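# Put the whole wire inside the bin below its rim

## Task

Get every part of the wire into the bin so that none of it sits above the bin's rim; a wire left dangling over the table edge can count as a failure.

## Robot and tools

Robot: two arms, left_arm and right_arm, each with a two-finger gripper. Scene frame: origin at table-top height, halfway between the arms' nominal bases; +x points out over the table, +z up, and left_arm is on the +y side (arm names do not match image sides). Calibrated bases: left_arm at (+0.027, +0.308, +0.032) m, quat_wxyz (+1.000, 0, 0, -0.002); right_arm at (+0.046, -0.291, +0.016) m, quat_wxyz (+1.000, 0, 0, +0.028). A two-camera stand sits behind the arms. Loose objects may occasionally get a small push from outside.

Frames: each arm reports its hand pose, velocities, targets and wrist-camera pose in its own base frame. Fixed cameras and the table use the scene frame. Motion offsets are taken along the axes of that arm's current Hand target. The fingers point along the gripper's +z and spread along its y. end_effector_position (m) is the point between the pads, just under 1 cm behind the tips; it and end_effector_quat_wxyz may be off by a few cm, more at long reach.

Row format (used by execute_actions and move): 14 numbers, each in [-1, 1]: dx, dy, dz, rx, ry, rz, opening for left_arm, then the same seven for right_arm. Always send all 14 even if one arm stays put. dx..rz are an offset, not a pose: they count from that arm's Hand target as it was when the action or move began, along that target's axes. Scale: 1.0 = 0.6 m for dx, dy, dz, and 1.0 = 180 degrees for rotation; rx, ry, rz form a single rotation vector. Since each call starts from the current Hand target, sending the same offset again moves further. Sending six zeros re-commands the current Hand target (useful to end a push or recover). Opening is absolute: +1 fully open (about 87 mm between pads), +0.5 about 69 mm, 0 about 43 mm, -0.5 about 18 mm, -1 closed. A 0 opening is a real command, so repeat the present opening to leave a gripper unchanged.

execute_actions(actions, cameras): actions is a list of actions; each action is a list of up to 15 rows, one per 1/30 s step, and a short action repeats its final row for the remaining steps. Every row in an action is measured from the action's starting Hand target. An empty list returns the state plus all camera images; otherwise images appear only if cameras names them (cam_high, cam_low, cam_left_wrist, cam_right_wrist, or ["all"]). An unknown camera name voids the call.

move(target, speed, blend, opening_speed, blocking, cameras): drives each gripper in a straight line from its Hand target to the target offset. target is one 14-number row or a list of up to 15 rows; every row in the list is counted from the same starting Hand targets, not from the previous row. speed is m/s, 0.002 to 2.9, default 0.25 (rotation up to twice that in rad/s), one value or one per target. blend (m) rounds corners through a list; 0 stops at each point. opening_speed (0.2 or more, per second on the -1..+1 scale) ramps the fingers. All paths finish together and are capped at 10 s. blocking=false returns after about 0.5 s while the move continues. Paths do not avoid obstacles or the other arm; fast moves overshoot and lag, especially with the arm nearly straight. Do not route a path close to an arm's own base, as this can flip its shoulder posture; go around. The result adds a move: line: done (within 10 mm and 2 degrees), off_target, moving, held, or fault, plus limits such as paced (pose clipped) or held (steps withheld).

wait(seconds 0 to 10, cameras): lets time pass holding the last commands; a running move continues. stop(cameras): brakes a running move. zoom_image(camera, region [x0, y0, x1, y1]): enlarges part of the newest image of that camera (each image 672x504, region at most 504 by 504). finished_scene(scene): ends the scene for good; the goal must hold without the robot.

Result lines: Hand target is the last commanded pose after clipping; the gripper often rests short of it, and the next command (even zeros) asks again, so send the remaining distance if needed. grip_measured reads finger position on the command scale (error up to about 0.043); to hold something, command about 0.04 below the reading at first contact for full force. Joint positions list waist, shoulder, elbow, wrist pitch, wrist yaw, wrist roll, then gripper (0 closed to 1 open). Joint torques include arm weight; torques 1-3 wrap at ±28 N m. Joint velocities may read within noise. Tool commands shows present commands. MOTOR HOT appears at 75 °C; at 90 °C the arm folds and idles, at 100 °C it collapses. Holding loads, stretching out and pushing into unreachable poses heat motors.

Behaviour: orientation commands are clipped to 40 degrees from the measured orientation each step. Friction and gravity may leave the gripper low, short or tilted, and tiny moves may go sideways or not at all; check position and tilt after each move. A blocked arm keeps pressing until commanded back past its gripper.

Avoid: dropping the wire or letting it fall off the table, releasing it while moving, slamming or hard pushes on fixed objects, any contact or squeeze between the two arms or grippers (the clearance check does not protect grippers or wrist cameras), strain on camera cables, and leaving anything off the table.

Each tool is called after ">>>" by a JSON object that holds its "api" and its "payload", one argument or row to a line.

## Session

>>> {"api": "execute_actions", "payload": {
  "actions": []
}}

Scene clock: 0.00 s.
left_arm: end_effector_position=(+0.3748, +0.0310, +0.0800) grip_measured=+1.000 end_effector_quat_wxyz=(+0.643, -0.100, +0.755, +0.084) | right_arm: end_effector_position=(+0.3730, -0.0325, +0.0937) grip_measured=+1.000 end_effector_quat_wxyz=(+0.686, +0.064, +0.724, -0.035)
Joint positions: left_arm=[-0.056 1.537 0.268 1.102 -0.314 -0.053 1] | right_arm=[-0.05 1.575 0.201 1.318 0.089 0.042 1]
Joint velocities: within noise
Joint torques (N m): no reading
Motor temperatures (°C): left_arm=[30 30 32 29 29 29 27] | right_arm=[27 28 31 27 30 28 26]
Heat: left arm: 32 °C; right arm: 31 °C.
Hand target: left_arm +0.3779, +0.0309, +0.0869; +0.651, -0.101, +0.747, +0.083 | right_arm +0.3738, -0.0325, +0.0946; +0.687, +0.064, +0.723, -0.035
Tool commands: left_gripper/opening=+1.0 right_gripper/opening=+1.0

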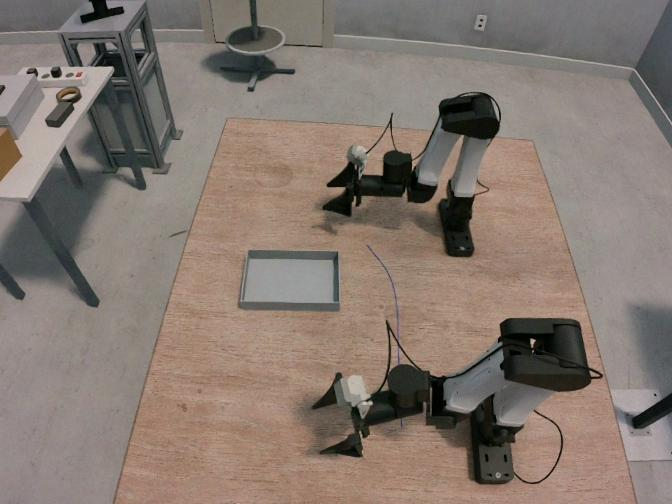

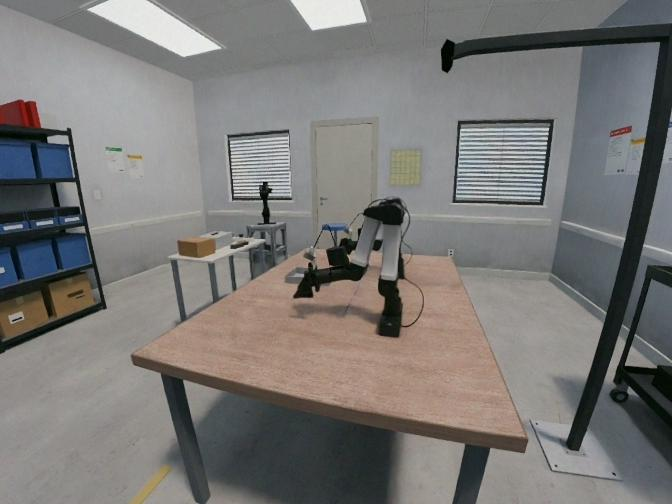

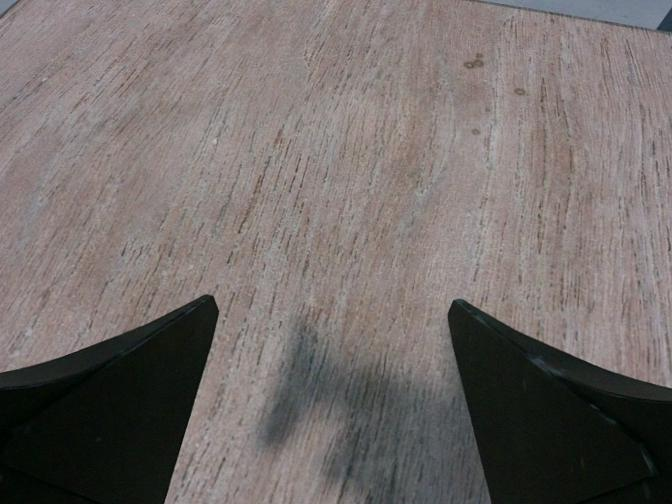

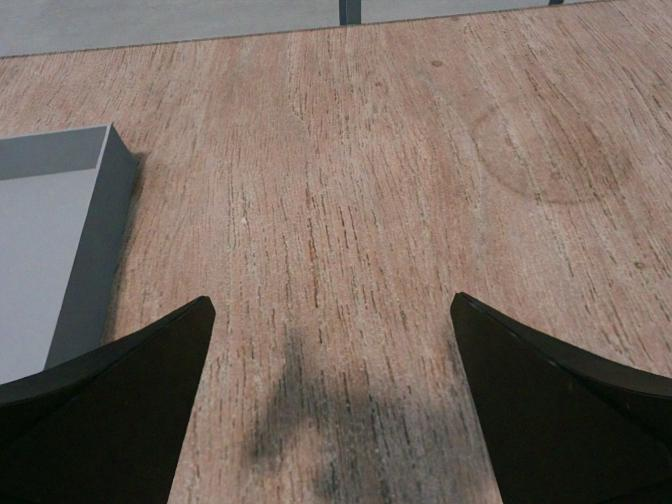

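>>> {"api": "zoom_image", "payload": {
  "camera": "cam_high",
  "region": [220, 220, 440, 450]
}}

>>> {"api": "zoom_image", "payload": {
  "camera": "cam_low",
  "region": [270, 240, 410, 340]
}}

Scaled by 2.191 from the camera's 672x504 image, which has a finer 960x720 frame.

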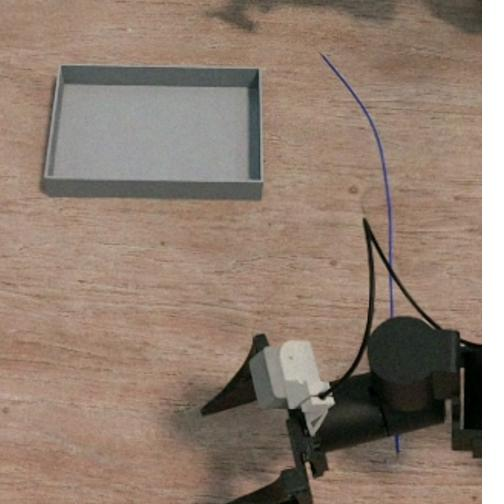

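Scaled by 3.600 from the camera's 672x504 image, which has a finer 960x720 frame.

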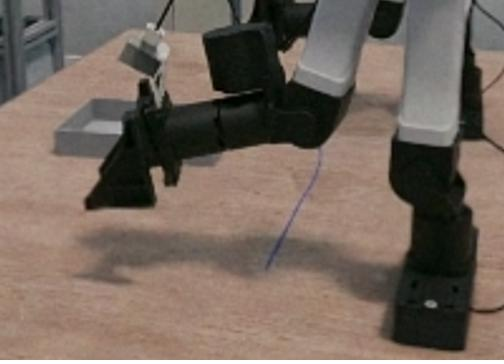

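>>> {"api": "move", "payload": {
  "target": [
    [-0.326,0.18,-0.082,0,0,0,0,-0.136,0.549,-0.356,-0.318,0.408,-0.351,1]
  ],
  "speed": 0.3,
  "cameras": ["all"]
}}

Scene clock: 53.73 s.
left_arm: end_effector_position=(+0.3284, +0.1297, +0.2751) grip_measured=+0.000 end_effector_quat_wxyz=(+0.645, -0.110, +0.752, +0.077) | right_arm: end_effector_position=(+0.2134, +0.3161, +0.2028) grip_measured=+1.000 end_effector_quat_wxyz=(+0.100, -0.569, +0.816, +0.033)
Joint positions: left_arm=[0.482 0.942 0.815 -0.033 0.216 0.008 0.5] | right_arm=[1.008 2.044 2.241 -1.557 0.016 -0.211 1]
Joint torques (N m): left_arm=[0.16 -2.48 11.52 1.94 0.06 0.09] | right_arm=[0.38 -6.93 6.2 0.68 0.01 -0.03]
Motor temperatures (°C): left_arm=[29 33 36 44 29 29 27] | right_arm=[27 30 33 33 30 28 26]
Heat: left arm: 44 °C; right arm: 33 °C.
Hand target: left_arm +0.3283, +0.1312, +0.2865; +0.652, -0.101, +0.747, +0.083 | right_arm +0.2127, +0.3193, +0.1999; +0.000, -0.574, +0.819, +0.000
Off the commanded pose: left_arm 0.012 m, 2 deg | right_arm 0.004 m, 12 deg.
joint sent to its limit (right arm) — joint 4 (wrist pitch), lower limit. The joint targets are off in orientation, not in position.
move: off_target (left_arm, right_arm)

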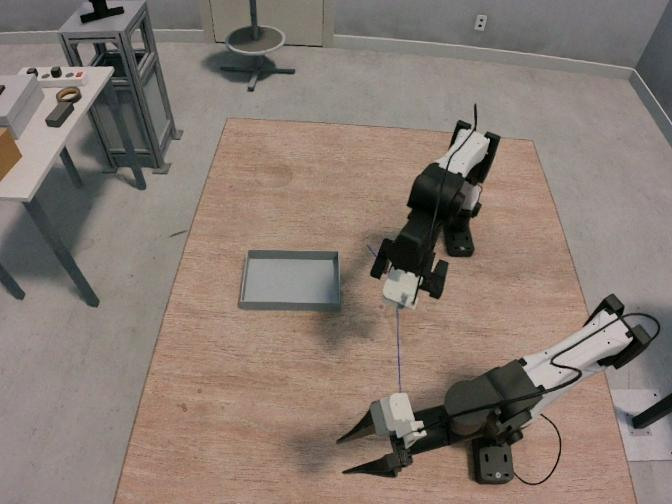

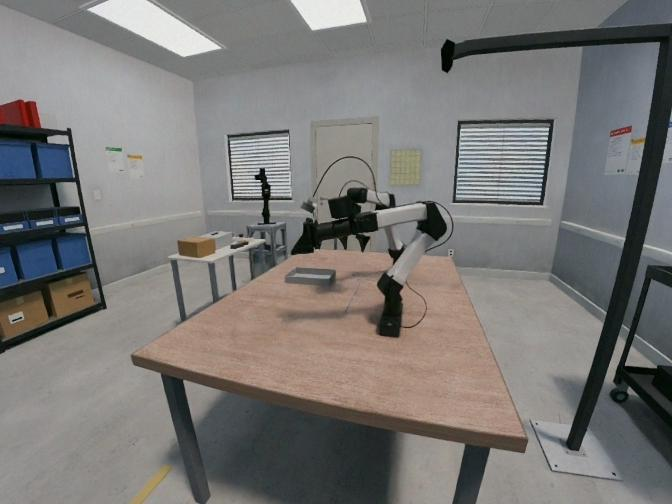

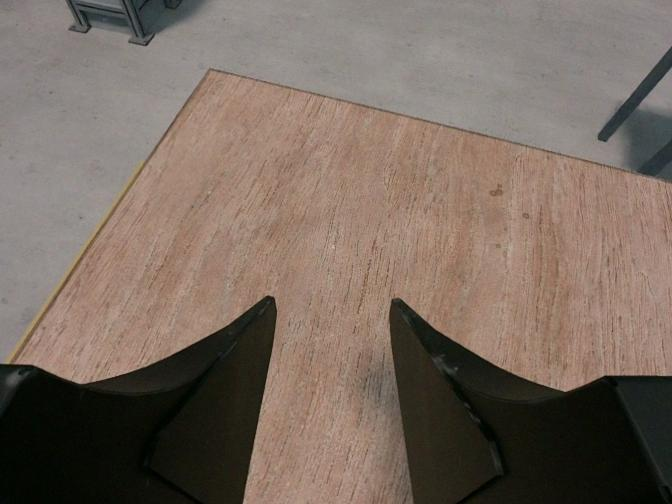

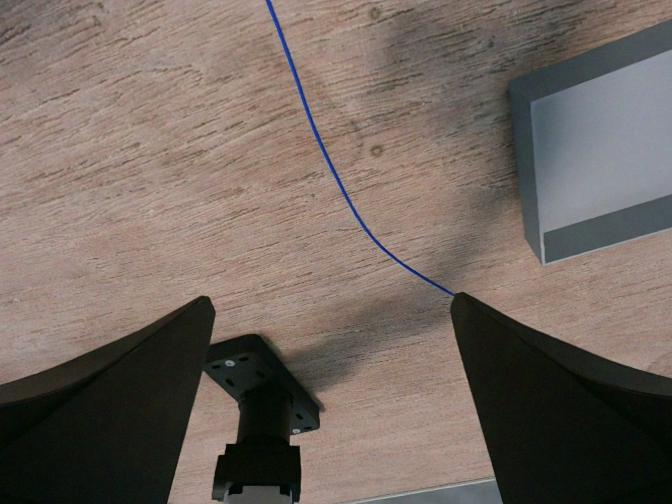

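>>> {"api": "move", "payload": {
  "target": [
    [0,0,0,0,0,0,0,-0.048,-0.009,0.233,0,0,0,0]
  ],
  "cameras": ["cam_high","cam_right_wrist","cam_low"]
}}

Scene clock: 69.93 s.
left_arm: end_effector_position=(+0.3284, +0.1296, +0.2749) grip_measured=+0.000 end_effector_quat_wxyz=(+0.645, -0.110, +0.753, +0.076) | right_arm: end_effector_position=(+0.2262, +0.3385, +0.0621) grip_measured=+0.000 end_effector_quat_wxyz=(-0.005, -0.573, +0.820, -0.007)
Joint positions: left_arm=[0.482 0.942 0.815 -0.034 0.217 0.008 0.5] | right_arm=[1.008 2.316 2.09 -1.359 0.01 -0.212 0.5]
Joint torques (N m): left_arm=[0.16 -2.5 11.52 1.93 0.06 0.08] | right_arm=[0.28 -9.73 5.89 0.52 0.03 0.01]
Motor temperatures (°C): left_arm=[29 32 42 42 29 29 27] | right_arm=[27 31 35 31 30 28 26]
Heat: left arm: 42 °C; right arm: 35 °C.
Hand target: left_arm +0.3283, +0.1312, +0.2865; +0.652, -0.101, +0.747, +0.083 | right_arm +0.2275, +0.3446, +0.0600; +0.000, -0.574, +0.819, +0.000
Off the commanded pose: left_arm 0.012 m, 2 deg | right_arm 0.007 m, 1 deg.
move: off_target (left_arm)
Images, in order (width x height): cam_high 672x504, cam_low 672x504, cam_right_wrist 672x504.

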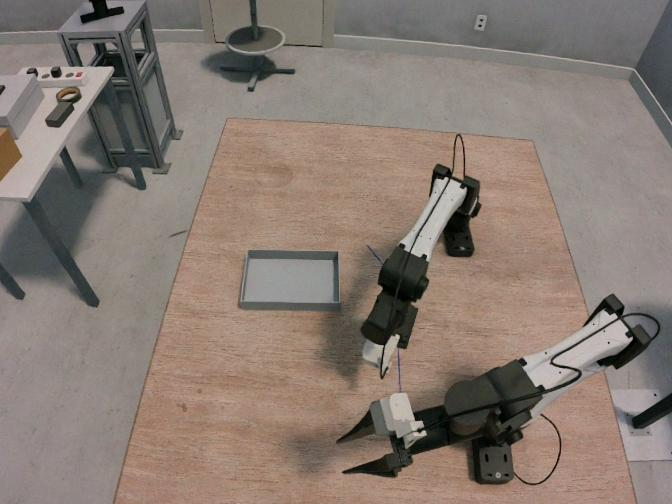

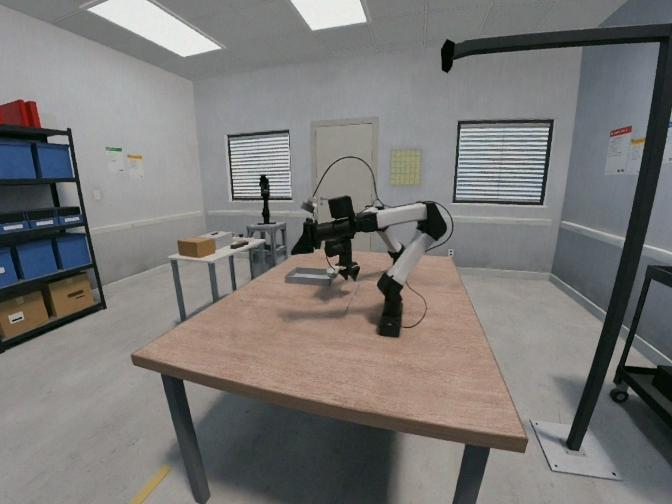

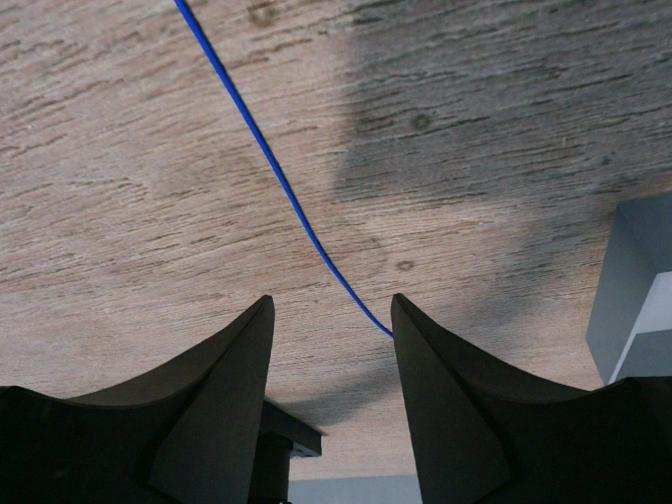

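>>> {"api": "move", "payload": {
  "target": [
    [0,0,0,0,0,0,0,0,0,0.067,0,0,-0.14,0]
  ],
  "cameras": ["cam_high","cam_right_wrist"]
}}

Scene clock: 79.63 s.
left_arm: end_effector_position=(+0.3284, +0.1296, +0.2749) grip_measured=+0.000 end_effector_quat_wxyz=(+0.645, -0.110, +0.753, +0.076) | right_arm: end_effector_position=(+0.2308, +0.3426, +0.0198) grip_measured=+0.000 end_effector_quat_wxyz=(+0.003, +0.734, -0.679, +0.006)
Joint positions: left_arm=[0.482 0.942 0.815 -0.034 0.217 0.008 0.5] | right_arm=[1.04 2.316 1.923 -1.184 0.01 -0.609 0.5]
Joint torques (N m): left_arm=[0.16 -2.47 11.54 1.94 0.06 0.08] | right_arm=[0.76 -11.29 3.73 0.52 -0.04 0.03]
Heat: left arm: 44 °C; right arm: 35 °C.
Hand target: left_arm +0.3283, +0.1312, +0.2865; +0.652, -0.101, +0.747, +0.083 | right_arm +0.2275, +0.3446, +0.0199; +0.000, +0.739, -0.674, +0.000
Off the commanded pose: left_arm 0.012 m, 2 deg | right_arm 0.004 m, 1 deg.
move: off_target (left_arm)
Images, in order (width x height): cam_high 672x504, cam_right_wrist 672x504.

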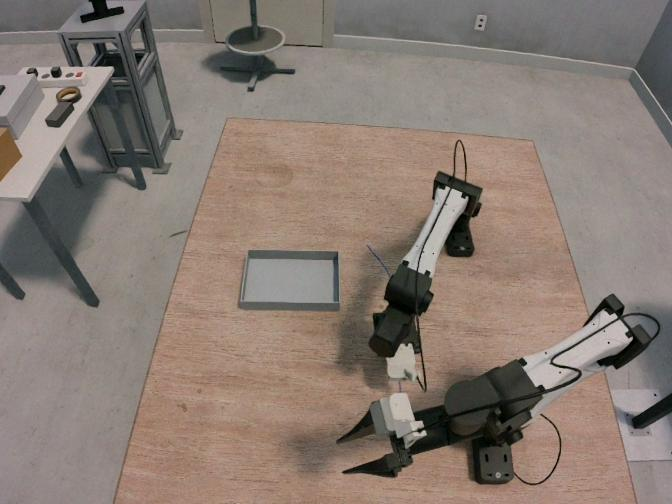

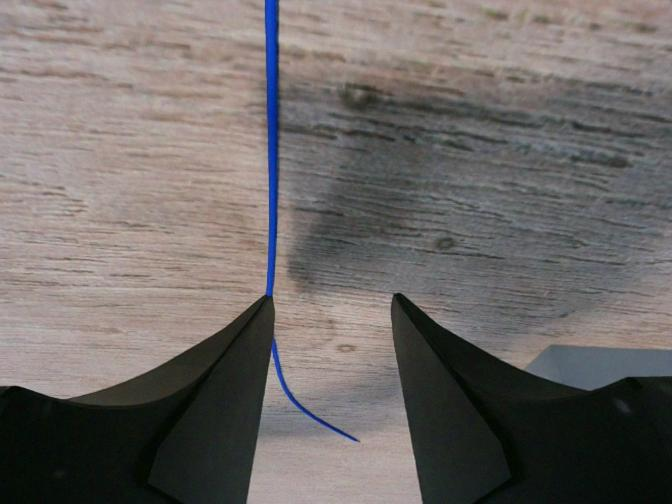

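>>> {"api": "move", "payload": {
  "target": [
    [0,0,0,0,0,0,0,0.071,0.048,0,0,0,0,0.3]
  ],
  "cameras": ["cam_high","cam_right_wrist"]
}}

Scene clock: 111.00 s.
left_arm: end_effector_position=(+0.3284, +0.1296, +0.2749) grip_measured=+0.000 end_effector_quat_wxyz=(+0.645, -0.110, +0.753, +0.076) | right_arm: end_effector_position=(+0.2041, +0.2969, +0.0135) grip_measured=+0.300 end_effector_quat_wxyz=(+0.012, +0.735, -0.677, +0.008)
Joint positions: left_arm=[0.482 0.942 0.815 -0.034 0.217 0.008 0.5] | right_arm=[1.04 2.129 1.583 -1.053 0.01 -0.613 0.65]
Joint torques (N m): left_arm=[0.16 -2.48 11.52 1.93 0.05 0.08] | right_arm=[0.49 -11.17 3.55 0.47 -0.06 -0.01]
Motor temperatures (°C): left_arm=[29 31 49 43 29 29 27] | right_arm=[27 43 34 29 30 28 26]
Heat: left arm: 49 °C; right arm: 43 °C.
Hand target: left_arm +0.3284, +0.1312, +0.2866; +0.652, -0.101, +0.747, +0.083 | right_arm +0.2027, +0.2996, +0.0198; +0.000, +0.739, -0.674, +0.000
Off the commanded pose: left_arm 0.012 m, 2 deg | right_arm 0.007 m, 2 deg.
move: off_target (left_arm)
Images, in order (width x height): cam_high 672x504, cam_right_wrist 672x504.

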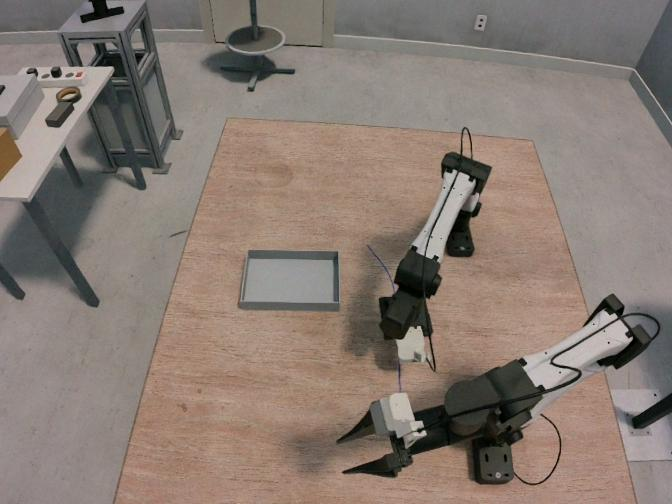

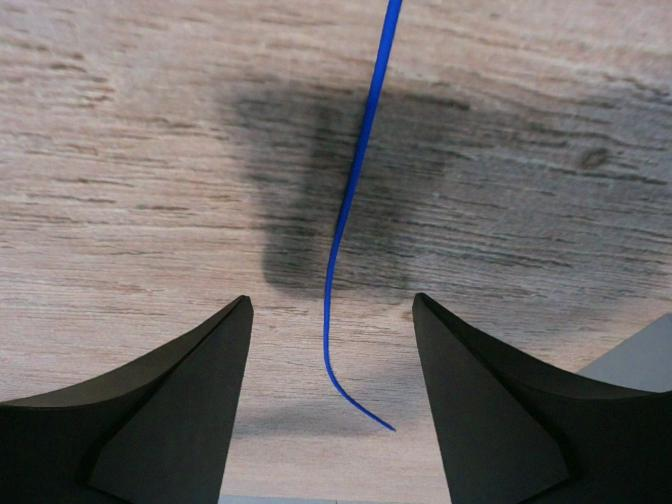

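>>> {"api": "move", "payload": {
  "target": [
    [0,0,0,0,0,0,0,0,0.0,0.03,0,0,0,0.3]
  ],
  "speed": 0.06,
  "cameras": ["cam_low","cam_right_wrist"]
}}

>>> {"api": "zoom_image", "payload": {
  "camera": "cam_low",
  "region": [280, 230, 420, 330]
}}

Scene clock: 117.77 s.
left_arm: end_effector_position=(+0.3284, +0.1296, +0.2749) grip_measured=+0.000 end_effector_quat_wxyz=(+0.645, -0.110, +0.753, +0.076) | right_arm: end_effector_position=(+0.2052, +0.2987, +0.0029) grip_measured=+0.300 end_effector_quat_wxyz=(+0.002, +0.735, -0.678, +0.006)
Joint positions: left_arm=[0.482 0.942 0.815 -0.034 0.217 0.008 0.5] | right_arm=[1.04 2.129 1.543 -0.991 0.01 -0.613 0.65]
Joint torques (N m): left_arm=[0.16 -2.48 11.54 1.93 0.05 0.09] | right_arm=[0.77 -9.4 3.41 0.49 -0.03 -0.01]
Heat: left arm: 50 °C; right arm: 42 °C.
Hand target: left_arm +0.3284, +0.1312, +0.2866; +0.652, -0.101, +0.747, +0.083 | right_arm +0.2027, +0.2995, +0.0019; +0.000, +0.739, -0.674, +0.000
Off the commanded pose: left_arm 0.012 m, 2 deg | right_arm 0.003 m, 1 deg.
move: off_target (left_arm)
Images, in order (width x height): cam_low 672x504, cam_right_wrist 672x504.

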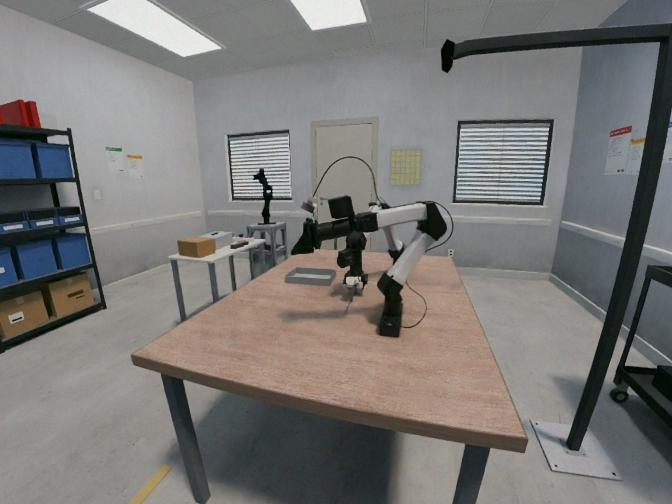

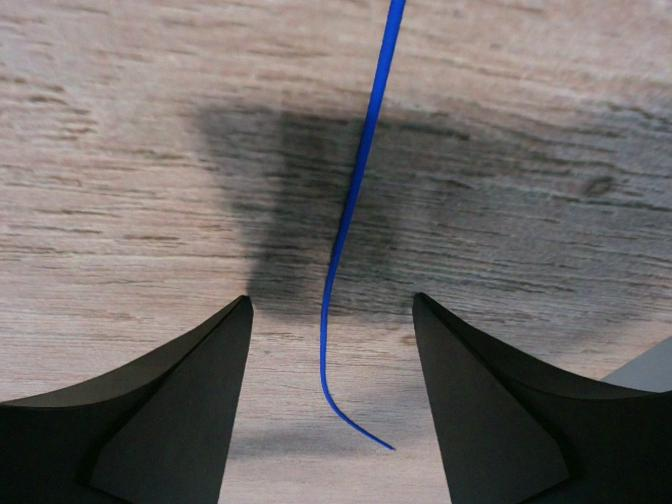

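Scaled by 3.600 from the camera's 672x504 image, which has a finer 960x720 frame.

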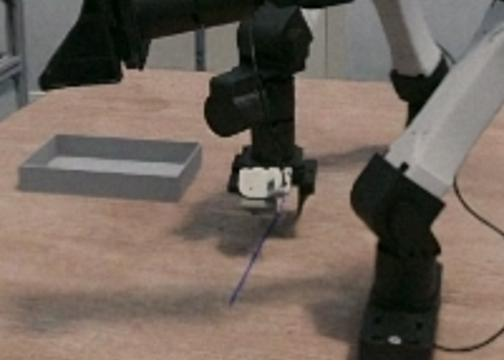

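>>> {"api": "move", "payload": {
  "target": [
    [0,0,0,0,0,0,0,0,0.0,0.022,0,0,0,0.3]
  ],
  "speed": 0.04,
  "cameras": ["cam_right_wrist"]
}}

Scene clock: 122.93 s.
left_arm: end_effector_position=(+0.3284, +0.1296, +0.2749) grip_measured=+0.000 end_effector_quat_wxyz=(+0.645, -0.110, +0.753, +0.076) | right_arm: end_effector_position=(+0.2054, +0.2991, +0.0004) grip_measured=+0.300 end_effector_quat_wxyz=(-0.001, +0.735, -0.678, +0.005)
Joint positions: left_arm=[0.482 0.942 0.815 -0.034 0.217 0.008 0.5] | right_arm=[1.04 2.129 1.533 -0.976 0.01 -0.613 0.65]
Joint torques (N m): left_arm=[0.16 -2.48 11.52 1.94 0.05 0.08] | right_arm=[0.66 -8.23 2.18 0.87 0 0.01]
Heat: left arm: 50 °C; right arm: 41 °C.
Hand target: left_arm +0.3284, +0.1312, +0.2866; +0.652, -0.101, +0.747, +0.083 | right_arm +0.2026, +0.2996, -0.0114; +0.000, +0.739, -0.674, +0.000
Off the commanded pose: left_arm 0.012 m, 2 deg | right_arm 0.012 m, 1 deg.
move: off_target (left_arm, right_arm)
Images, in order (width x height): cam_right_wrist 672x504.

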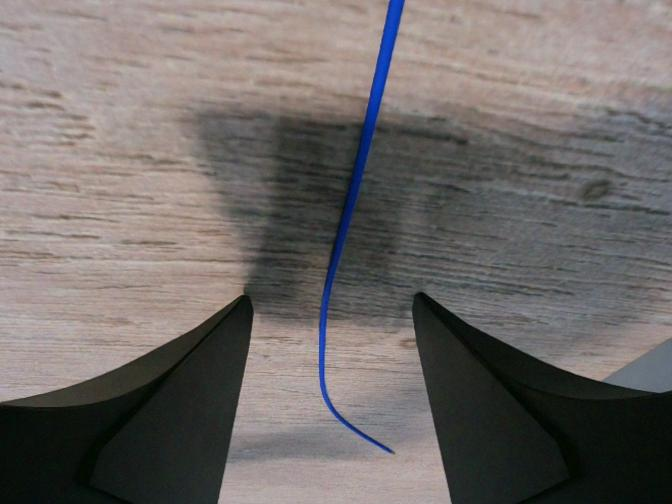

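>>> {"api": "move", "payload": {
  "target": [
    [0,0,0,0,0,0,0,0,0,-0.008,0,0,0,-1]
  ],
  "speed": 0.04,
  "opening_speed": 1,
  "cameras": ["cam_right_wrist"]
}}

Scene clock: 128.67 s.
left_arm: end_effector_position=(+0.3283, +0.1296, +0.2748) grip_measured=+0.000 end_effector_quat_wxyz=(+0.645, -0.110, +0.753, +0.076) | right_arm: end_effector_position=(+0.2090, +0.3005, +0.0003) grip_measured=-0.945 end_effector_quat_wxyz=(-0.008, +0.736, -0.677, +0.010)
Joint positions: left_arm=[0.482 0.942 0.815 -0.034 0.217 0.008 0.5] | right_arm=[1.04 2.129 1.533 -0.964 0.023 -0.615 0.027]
Joint torques (N m): left_arm=[0.14 -2.5 11.52 1.94 0.06 0.08] | right_arm=[0.35 -8.99 2.97 0.53 -0.13 -0.01]
Heat: left arm: 51 °C; right arm: 40 °C.
Hand target: left_arm +0.3283, +0.1312, +0.2865; +0.652, -0.101, +0.747, +0.083 | right_arm +0.2026, +0.2995, -0.0065; +0.000, +0.739, -0.674, +0.000
Off the commanded pose: left_arm 0.012 m, 2 deg | right_arm 0.009 m, 2 deg.
move: off_target (left_arm)
Images, in order (width x height): cam_right_wrist 672x504.

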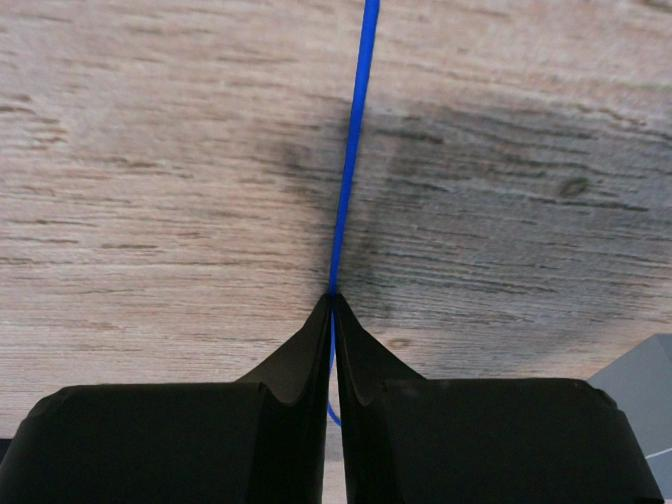

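Gripped. Lift (and lower left arm's load: leave it).

>>> {"api": "move", "payload": {
  "target": [
    [0,0,0,0,0,0,0,-0.02,0,-0.3,0,0,0,-1]
  ],
  "speed": 0.15,
  "cameras": ["all"]
}}

>>> {"api": "zoom_image", "payload": {
  "camera": "cam_low",
  "region": [280, 230, 420, 330]
}}

>>> {"api": "zoom_image", "payload": {
  "camera": "cam_high",
  "region": [220, 180, 480, 440]
}}

Scene clock: 136.07 s.
left_arm: end_effector_position=(+0.3283, +0.1296, +0.2748) grip_measured=+0.000 end_effector_quat_wxyz=(+0.645, -0.110, +0.753, +0.076) | right_arm: end_effector_position=(+0.2057, +0.3101, +0.1578) grip_measured=-0.945 end_effector_quat_wxyz=(-0.020, +0.739, -0.673, +0.001)
Joint positions: left_arm=[0.482 0.942 0.815 -0.034 0.217 0.008 0.5] | right_arm=[1.054 2.095 2.121 -1.557 0.011 -0.61 0.027]
Joint torques (N m): left_arm=[0.16 -2.48 11.54 1.94 0.05 0.09] | right_arm=[1.06 -11.18 6.2 0.34 0.04 0.11]
Heat: left arm: 52 °C; right arm: 40 °C.
Hand target: left_arm +0.3283, +0.1312, +0.2865; +0.652, -0.101, +0.747, +0.083 | right_arm +0.2017, +0.3114, +0.1735; +0.000, +0.739, -0.674, +0.000
Off the commanded pose: left_arm 0.012 m, 2 deg | right_arm 0.016 m, 2 deg.
joint sent to its limit (right arm) — joint 4 (wrist pitch), lower limit. The joint targets are off in orientation, not in position.
move: off_target (left_arm, right_arm)

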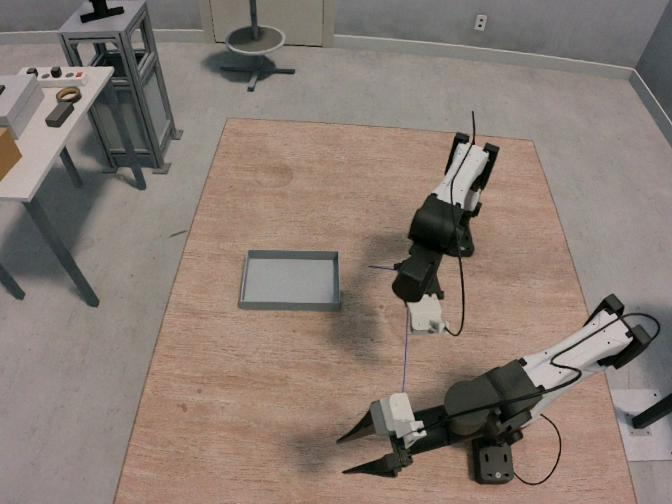

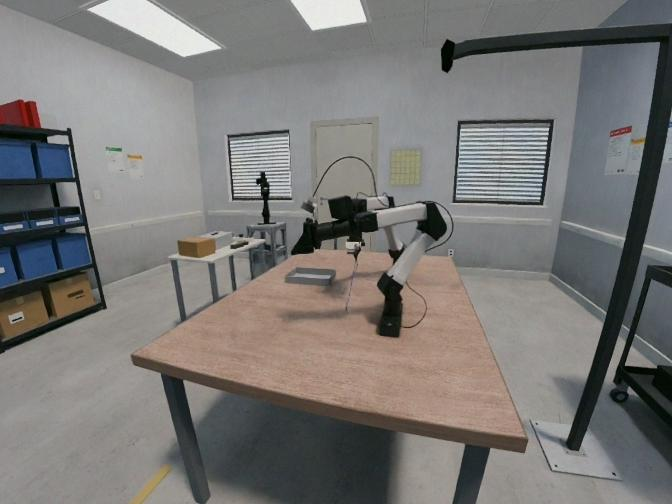

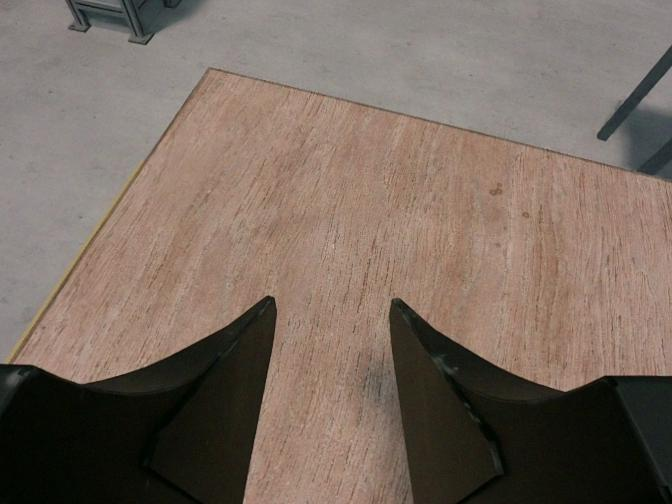

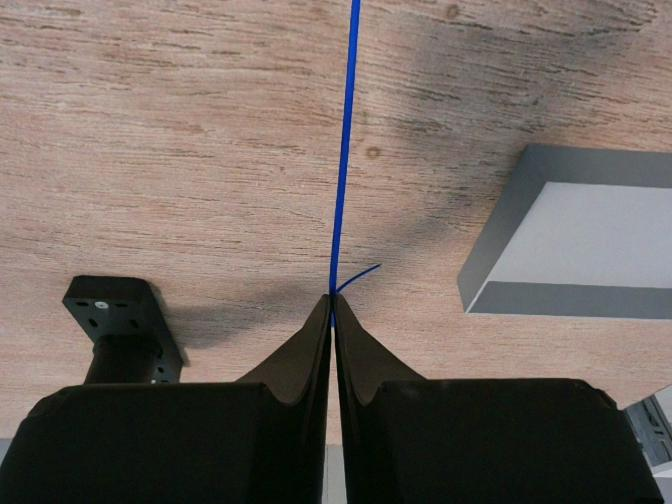

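Scaled by 3.600 from the camera's 672x504 image, which has a finer 960x720 frame.

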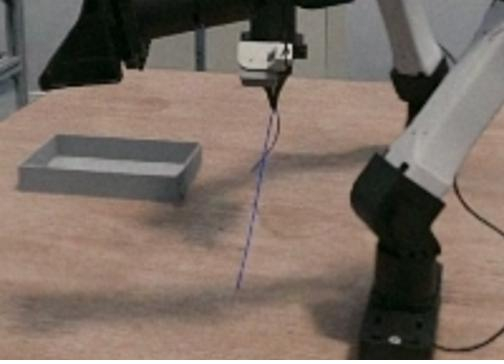

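Scaled by 1.938 from the camera's 672x504 image, which has a finer 960x720 frame.

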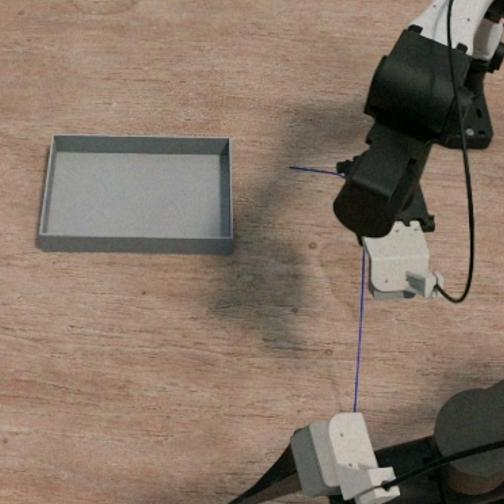

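>>> {"api": "move", "payload": {
  "target": [
    [0,0,0,0,0,0,0,0.11,-0.2,-0.3,0,0,0,-1]
  ],
  "speed": 0.2,
  "cameras": ["all"]
}}

>>> {"api": "zoom_image", "payload": {
  "camera": "cam_low",
  "region": [260, 190, 420, 310]
}}

>>> {"api": "zoom_image", "payload": {
  "camera": "cam_high",
  "region": [220, 160, 480, 420]
}}

Scene clock: 149.87 s.
left_arm: end_effector_position=(+0.3283, +0.1296, +0.2748) grip_measured=+0.000 end_effector_quat_wxyz=(+0.645, -0.110, +0.753, +0.076) | right_arm: end_effector_position=(+0.3284, +0.2549, +0.3535) grip_measured=-0.945 end_effector_quat_wxyz=(-0.334, +0.714, -0.612, +0.065)
Joint positions: left_arm=[0.482 0.942 0.815 -0.034 0.217 0.008 0.5] | right_arm=[0.77 1.964 2.646 -1.561 0.064 -0.977 0.027]
Joint torques (N m): left_arm=[0.16 -2.48 11.54 1.94 0.05 0.08] | right_arm=[1.18 -6.53 4.56 1.61 0.22 0.07]
Heat: left arm: 53 °C; right arm: 41 °C.
Hand target: left_arm +0.3283, +0.1312, +0.2865; +0.652, -0.101, +0.747, +0.083 | right_arm +0.3274, +0.2566, +0.3533; +0.000, +0.739, -0.674, +0.000
Off the commanded pose: left_arm 0.012 m, 2 deg | right_arm 0.002 m, 40 deg.
joint sent to its limit (right arm) — joint 4 (wrist pitch), lower limit. The joint targets are off in orientation, not in position.
move: off_target (left_arm, right_arm); limits=paced

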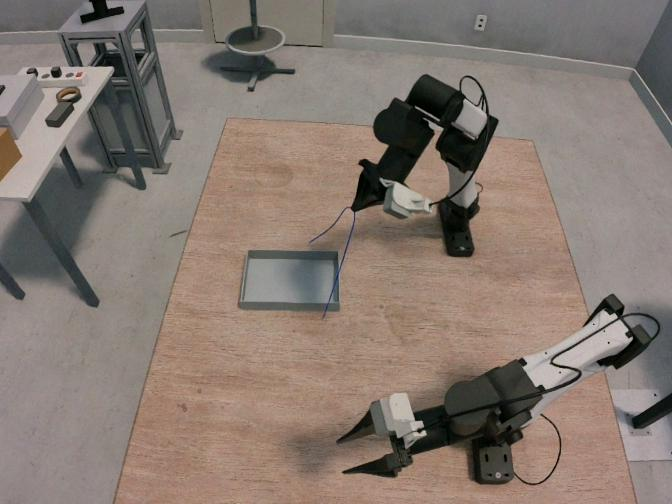

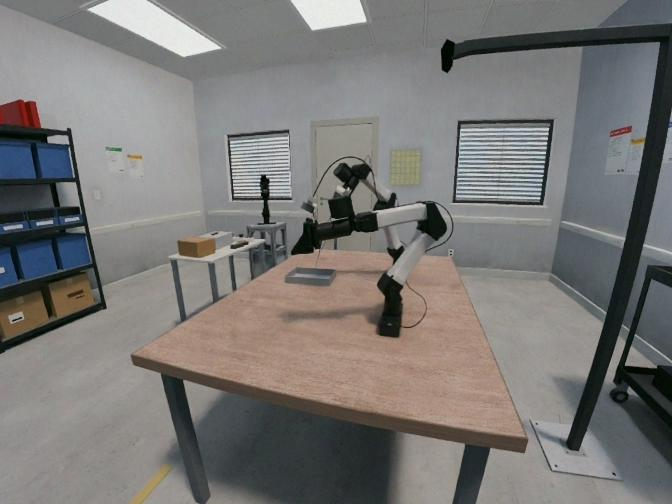

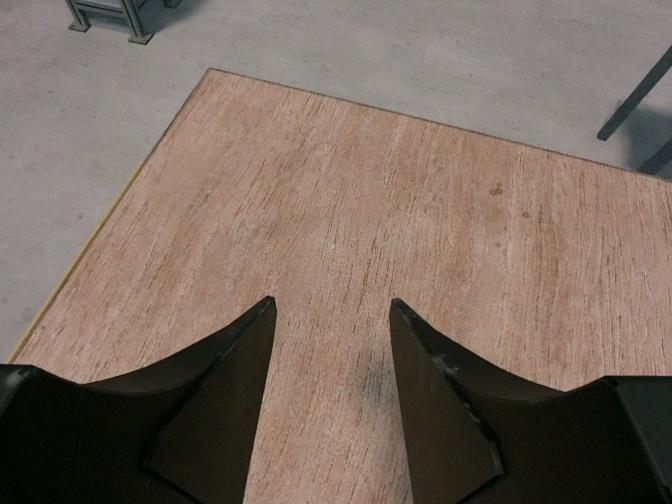

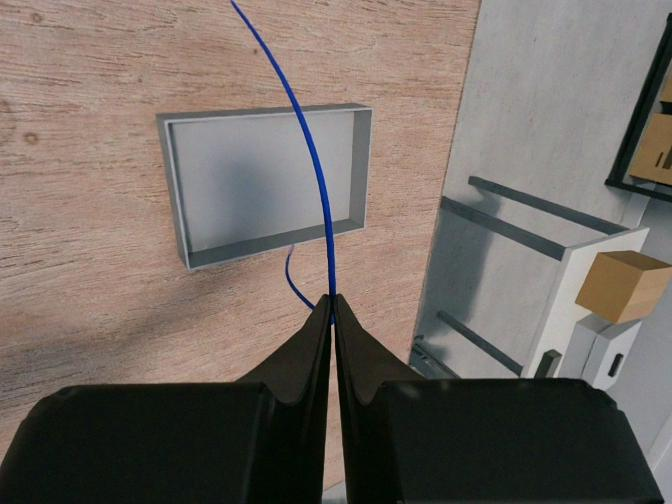

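Scaled by 3.150 from the camera's 672x504 image, which has a finer 960x720 frame.

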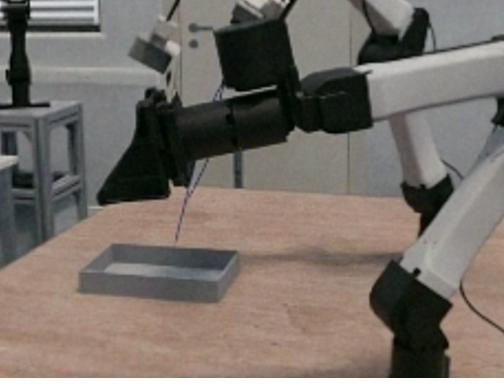

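Scaled by 1.938 from the camera's 672x504 image, which has a finer 960x720 frame.

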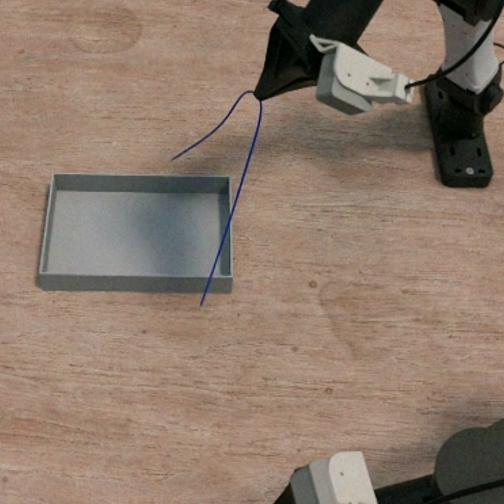

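>>> {"api": "move", "payload": {
  "target": [
    [0,0,0,0,0,0,0,0.213,-0.258,0,0.166,0.015,0,-1]
  ],
  "speed": 0.15,
  "cameras": ["all"]
}}

>>> {"api": "zoom_image", "payload": {
  "camera": "cam_low",
  "region": [260, 190, 420, 310]
}}

>>> {"api": "zoom_image", "payload": {
  "camera": "cam_high",
  "region": [200, 130, 460, 390]
}}

Scene clock: 175.80 s.
left_arm: end_effector_position=(+0.3283, +0.1296, +0.2748) grip_measured=+0.000 end_effector_quat_wxyz=(+0.645, -0.110, +0.753, +0.076) | right_arm: end_effector_position=(+0.4874, +0.1426, +0.3530) grip_measured=-0.945 end_effector_quat_wxyz=(-0.300, +0.698, -0.591, +0.270)
Joint positions: left_arm=[0.482 0.942 0.815 -0.034 0.217 0.008 0.5] | right_arm=[0.441 2.203 2.846 -1.406 0.224 -1.393 0.027]
Joint torques (N m): left_arm=[0.16 -2.5 11.52 1.94 0.06 0.08] | right_arm=[0.25 -7.5 5.52 1.91 0.28 0.04]
Motor temperatures (°C): left_arm=[29 31 54 46 29 29 27] | right_arm=[27 39 35 31 30 28 27]
Heat: left arm: 54 °C; right arm: 39 °C.
Hand target: left_arm +0.3284, +0.1312, +0.2866; +0.652, -0.101, +0.747, +0.083 | right_arm +0.4932, +0.1433, +0.3531; -0.174, +0.713, -0.651, +0.191
Off the commanded pose: left_arm 0.012 m, 2 deg | right_arm 0.006 m, 19 deg.
elbow stopped short (right arm): the move would have taken joint 3 (elbow) straighter than the controller allows.
move: off_target (left_arm, right_arm)

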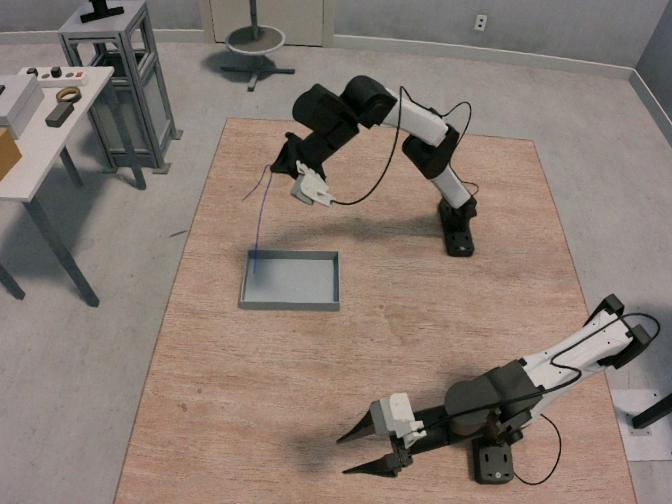

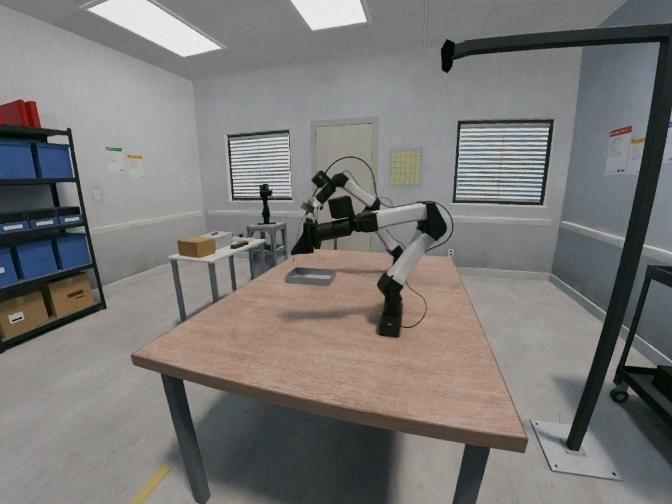

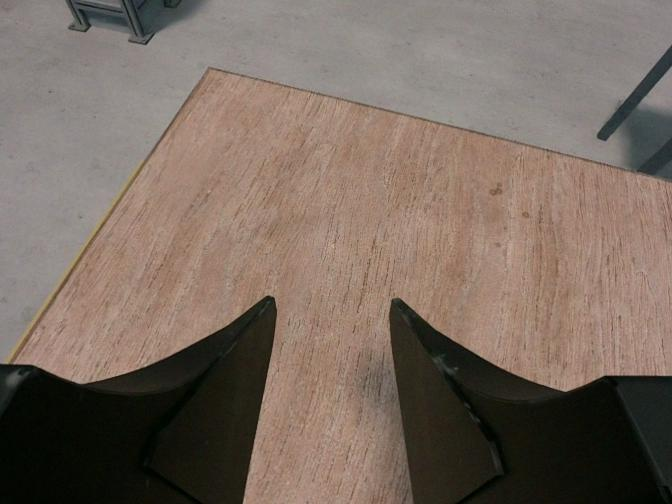

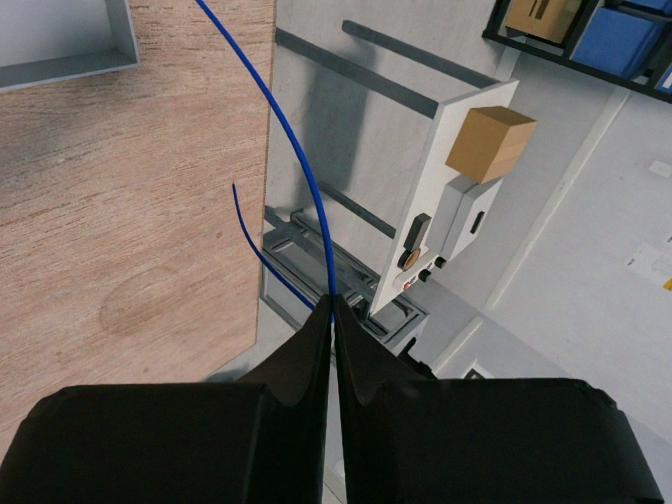

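Scaled by 3.150 from the camera's 672x504 image, which has a finer 960x720 frame.

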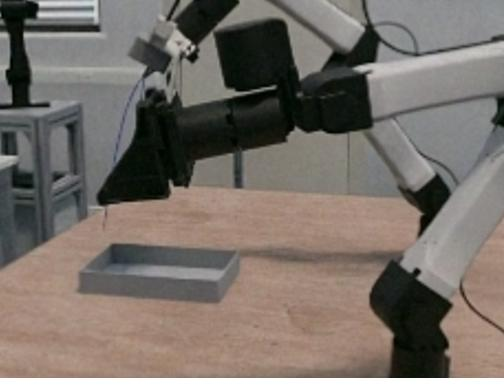

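Scaled by 1.938 from the camera's 672x504 image, which has a finer 960x720 frame.

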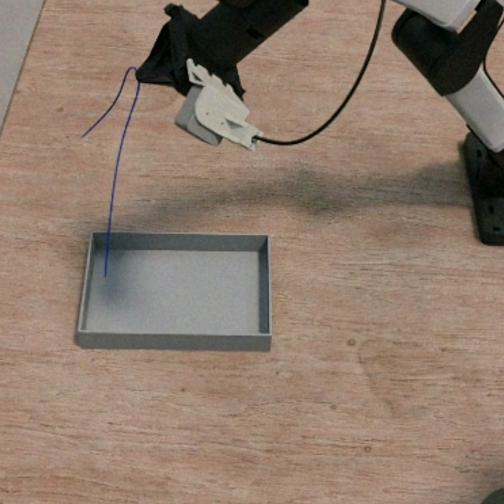

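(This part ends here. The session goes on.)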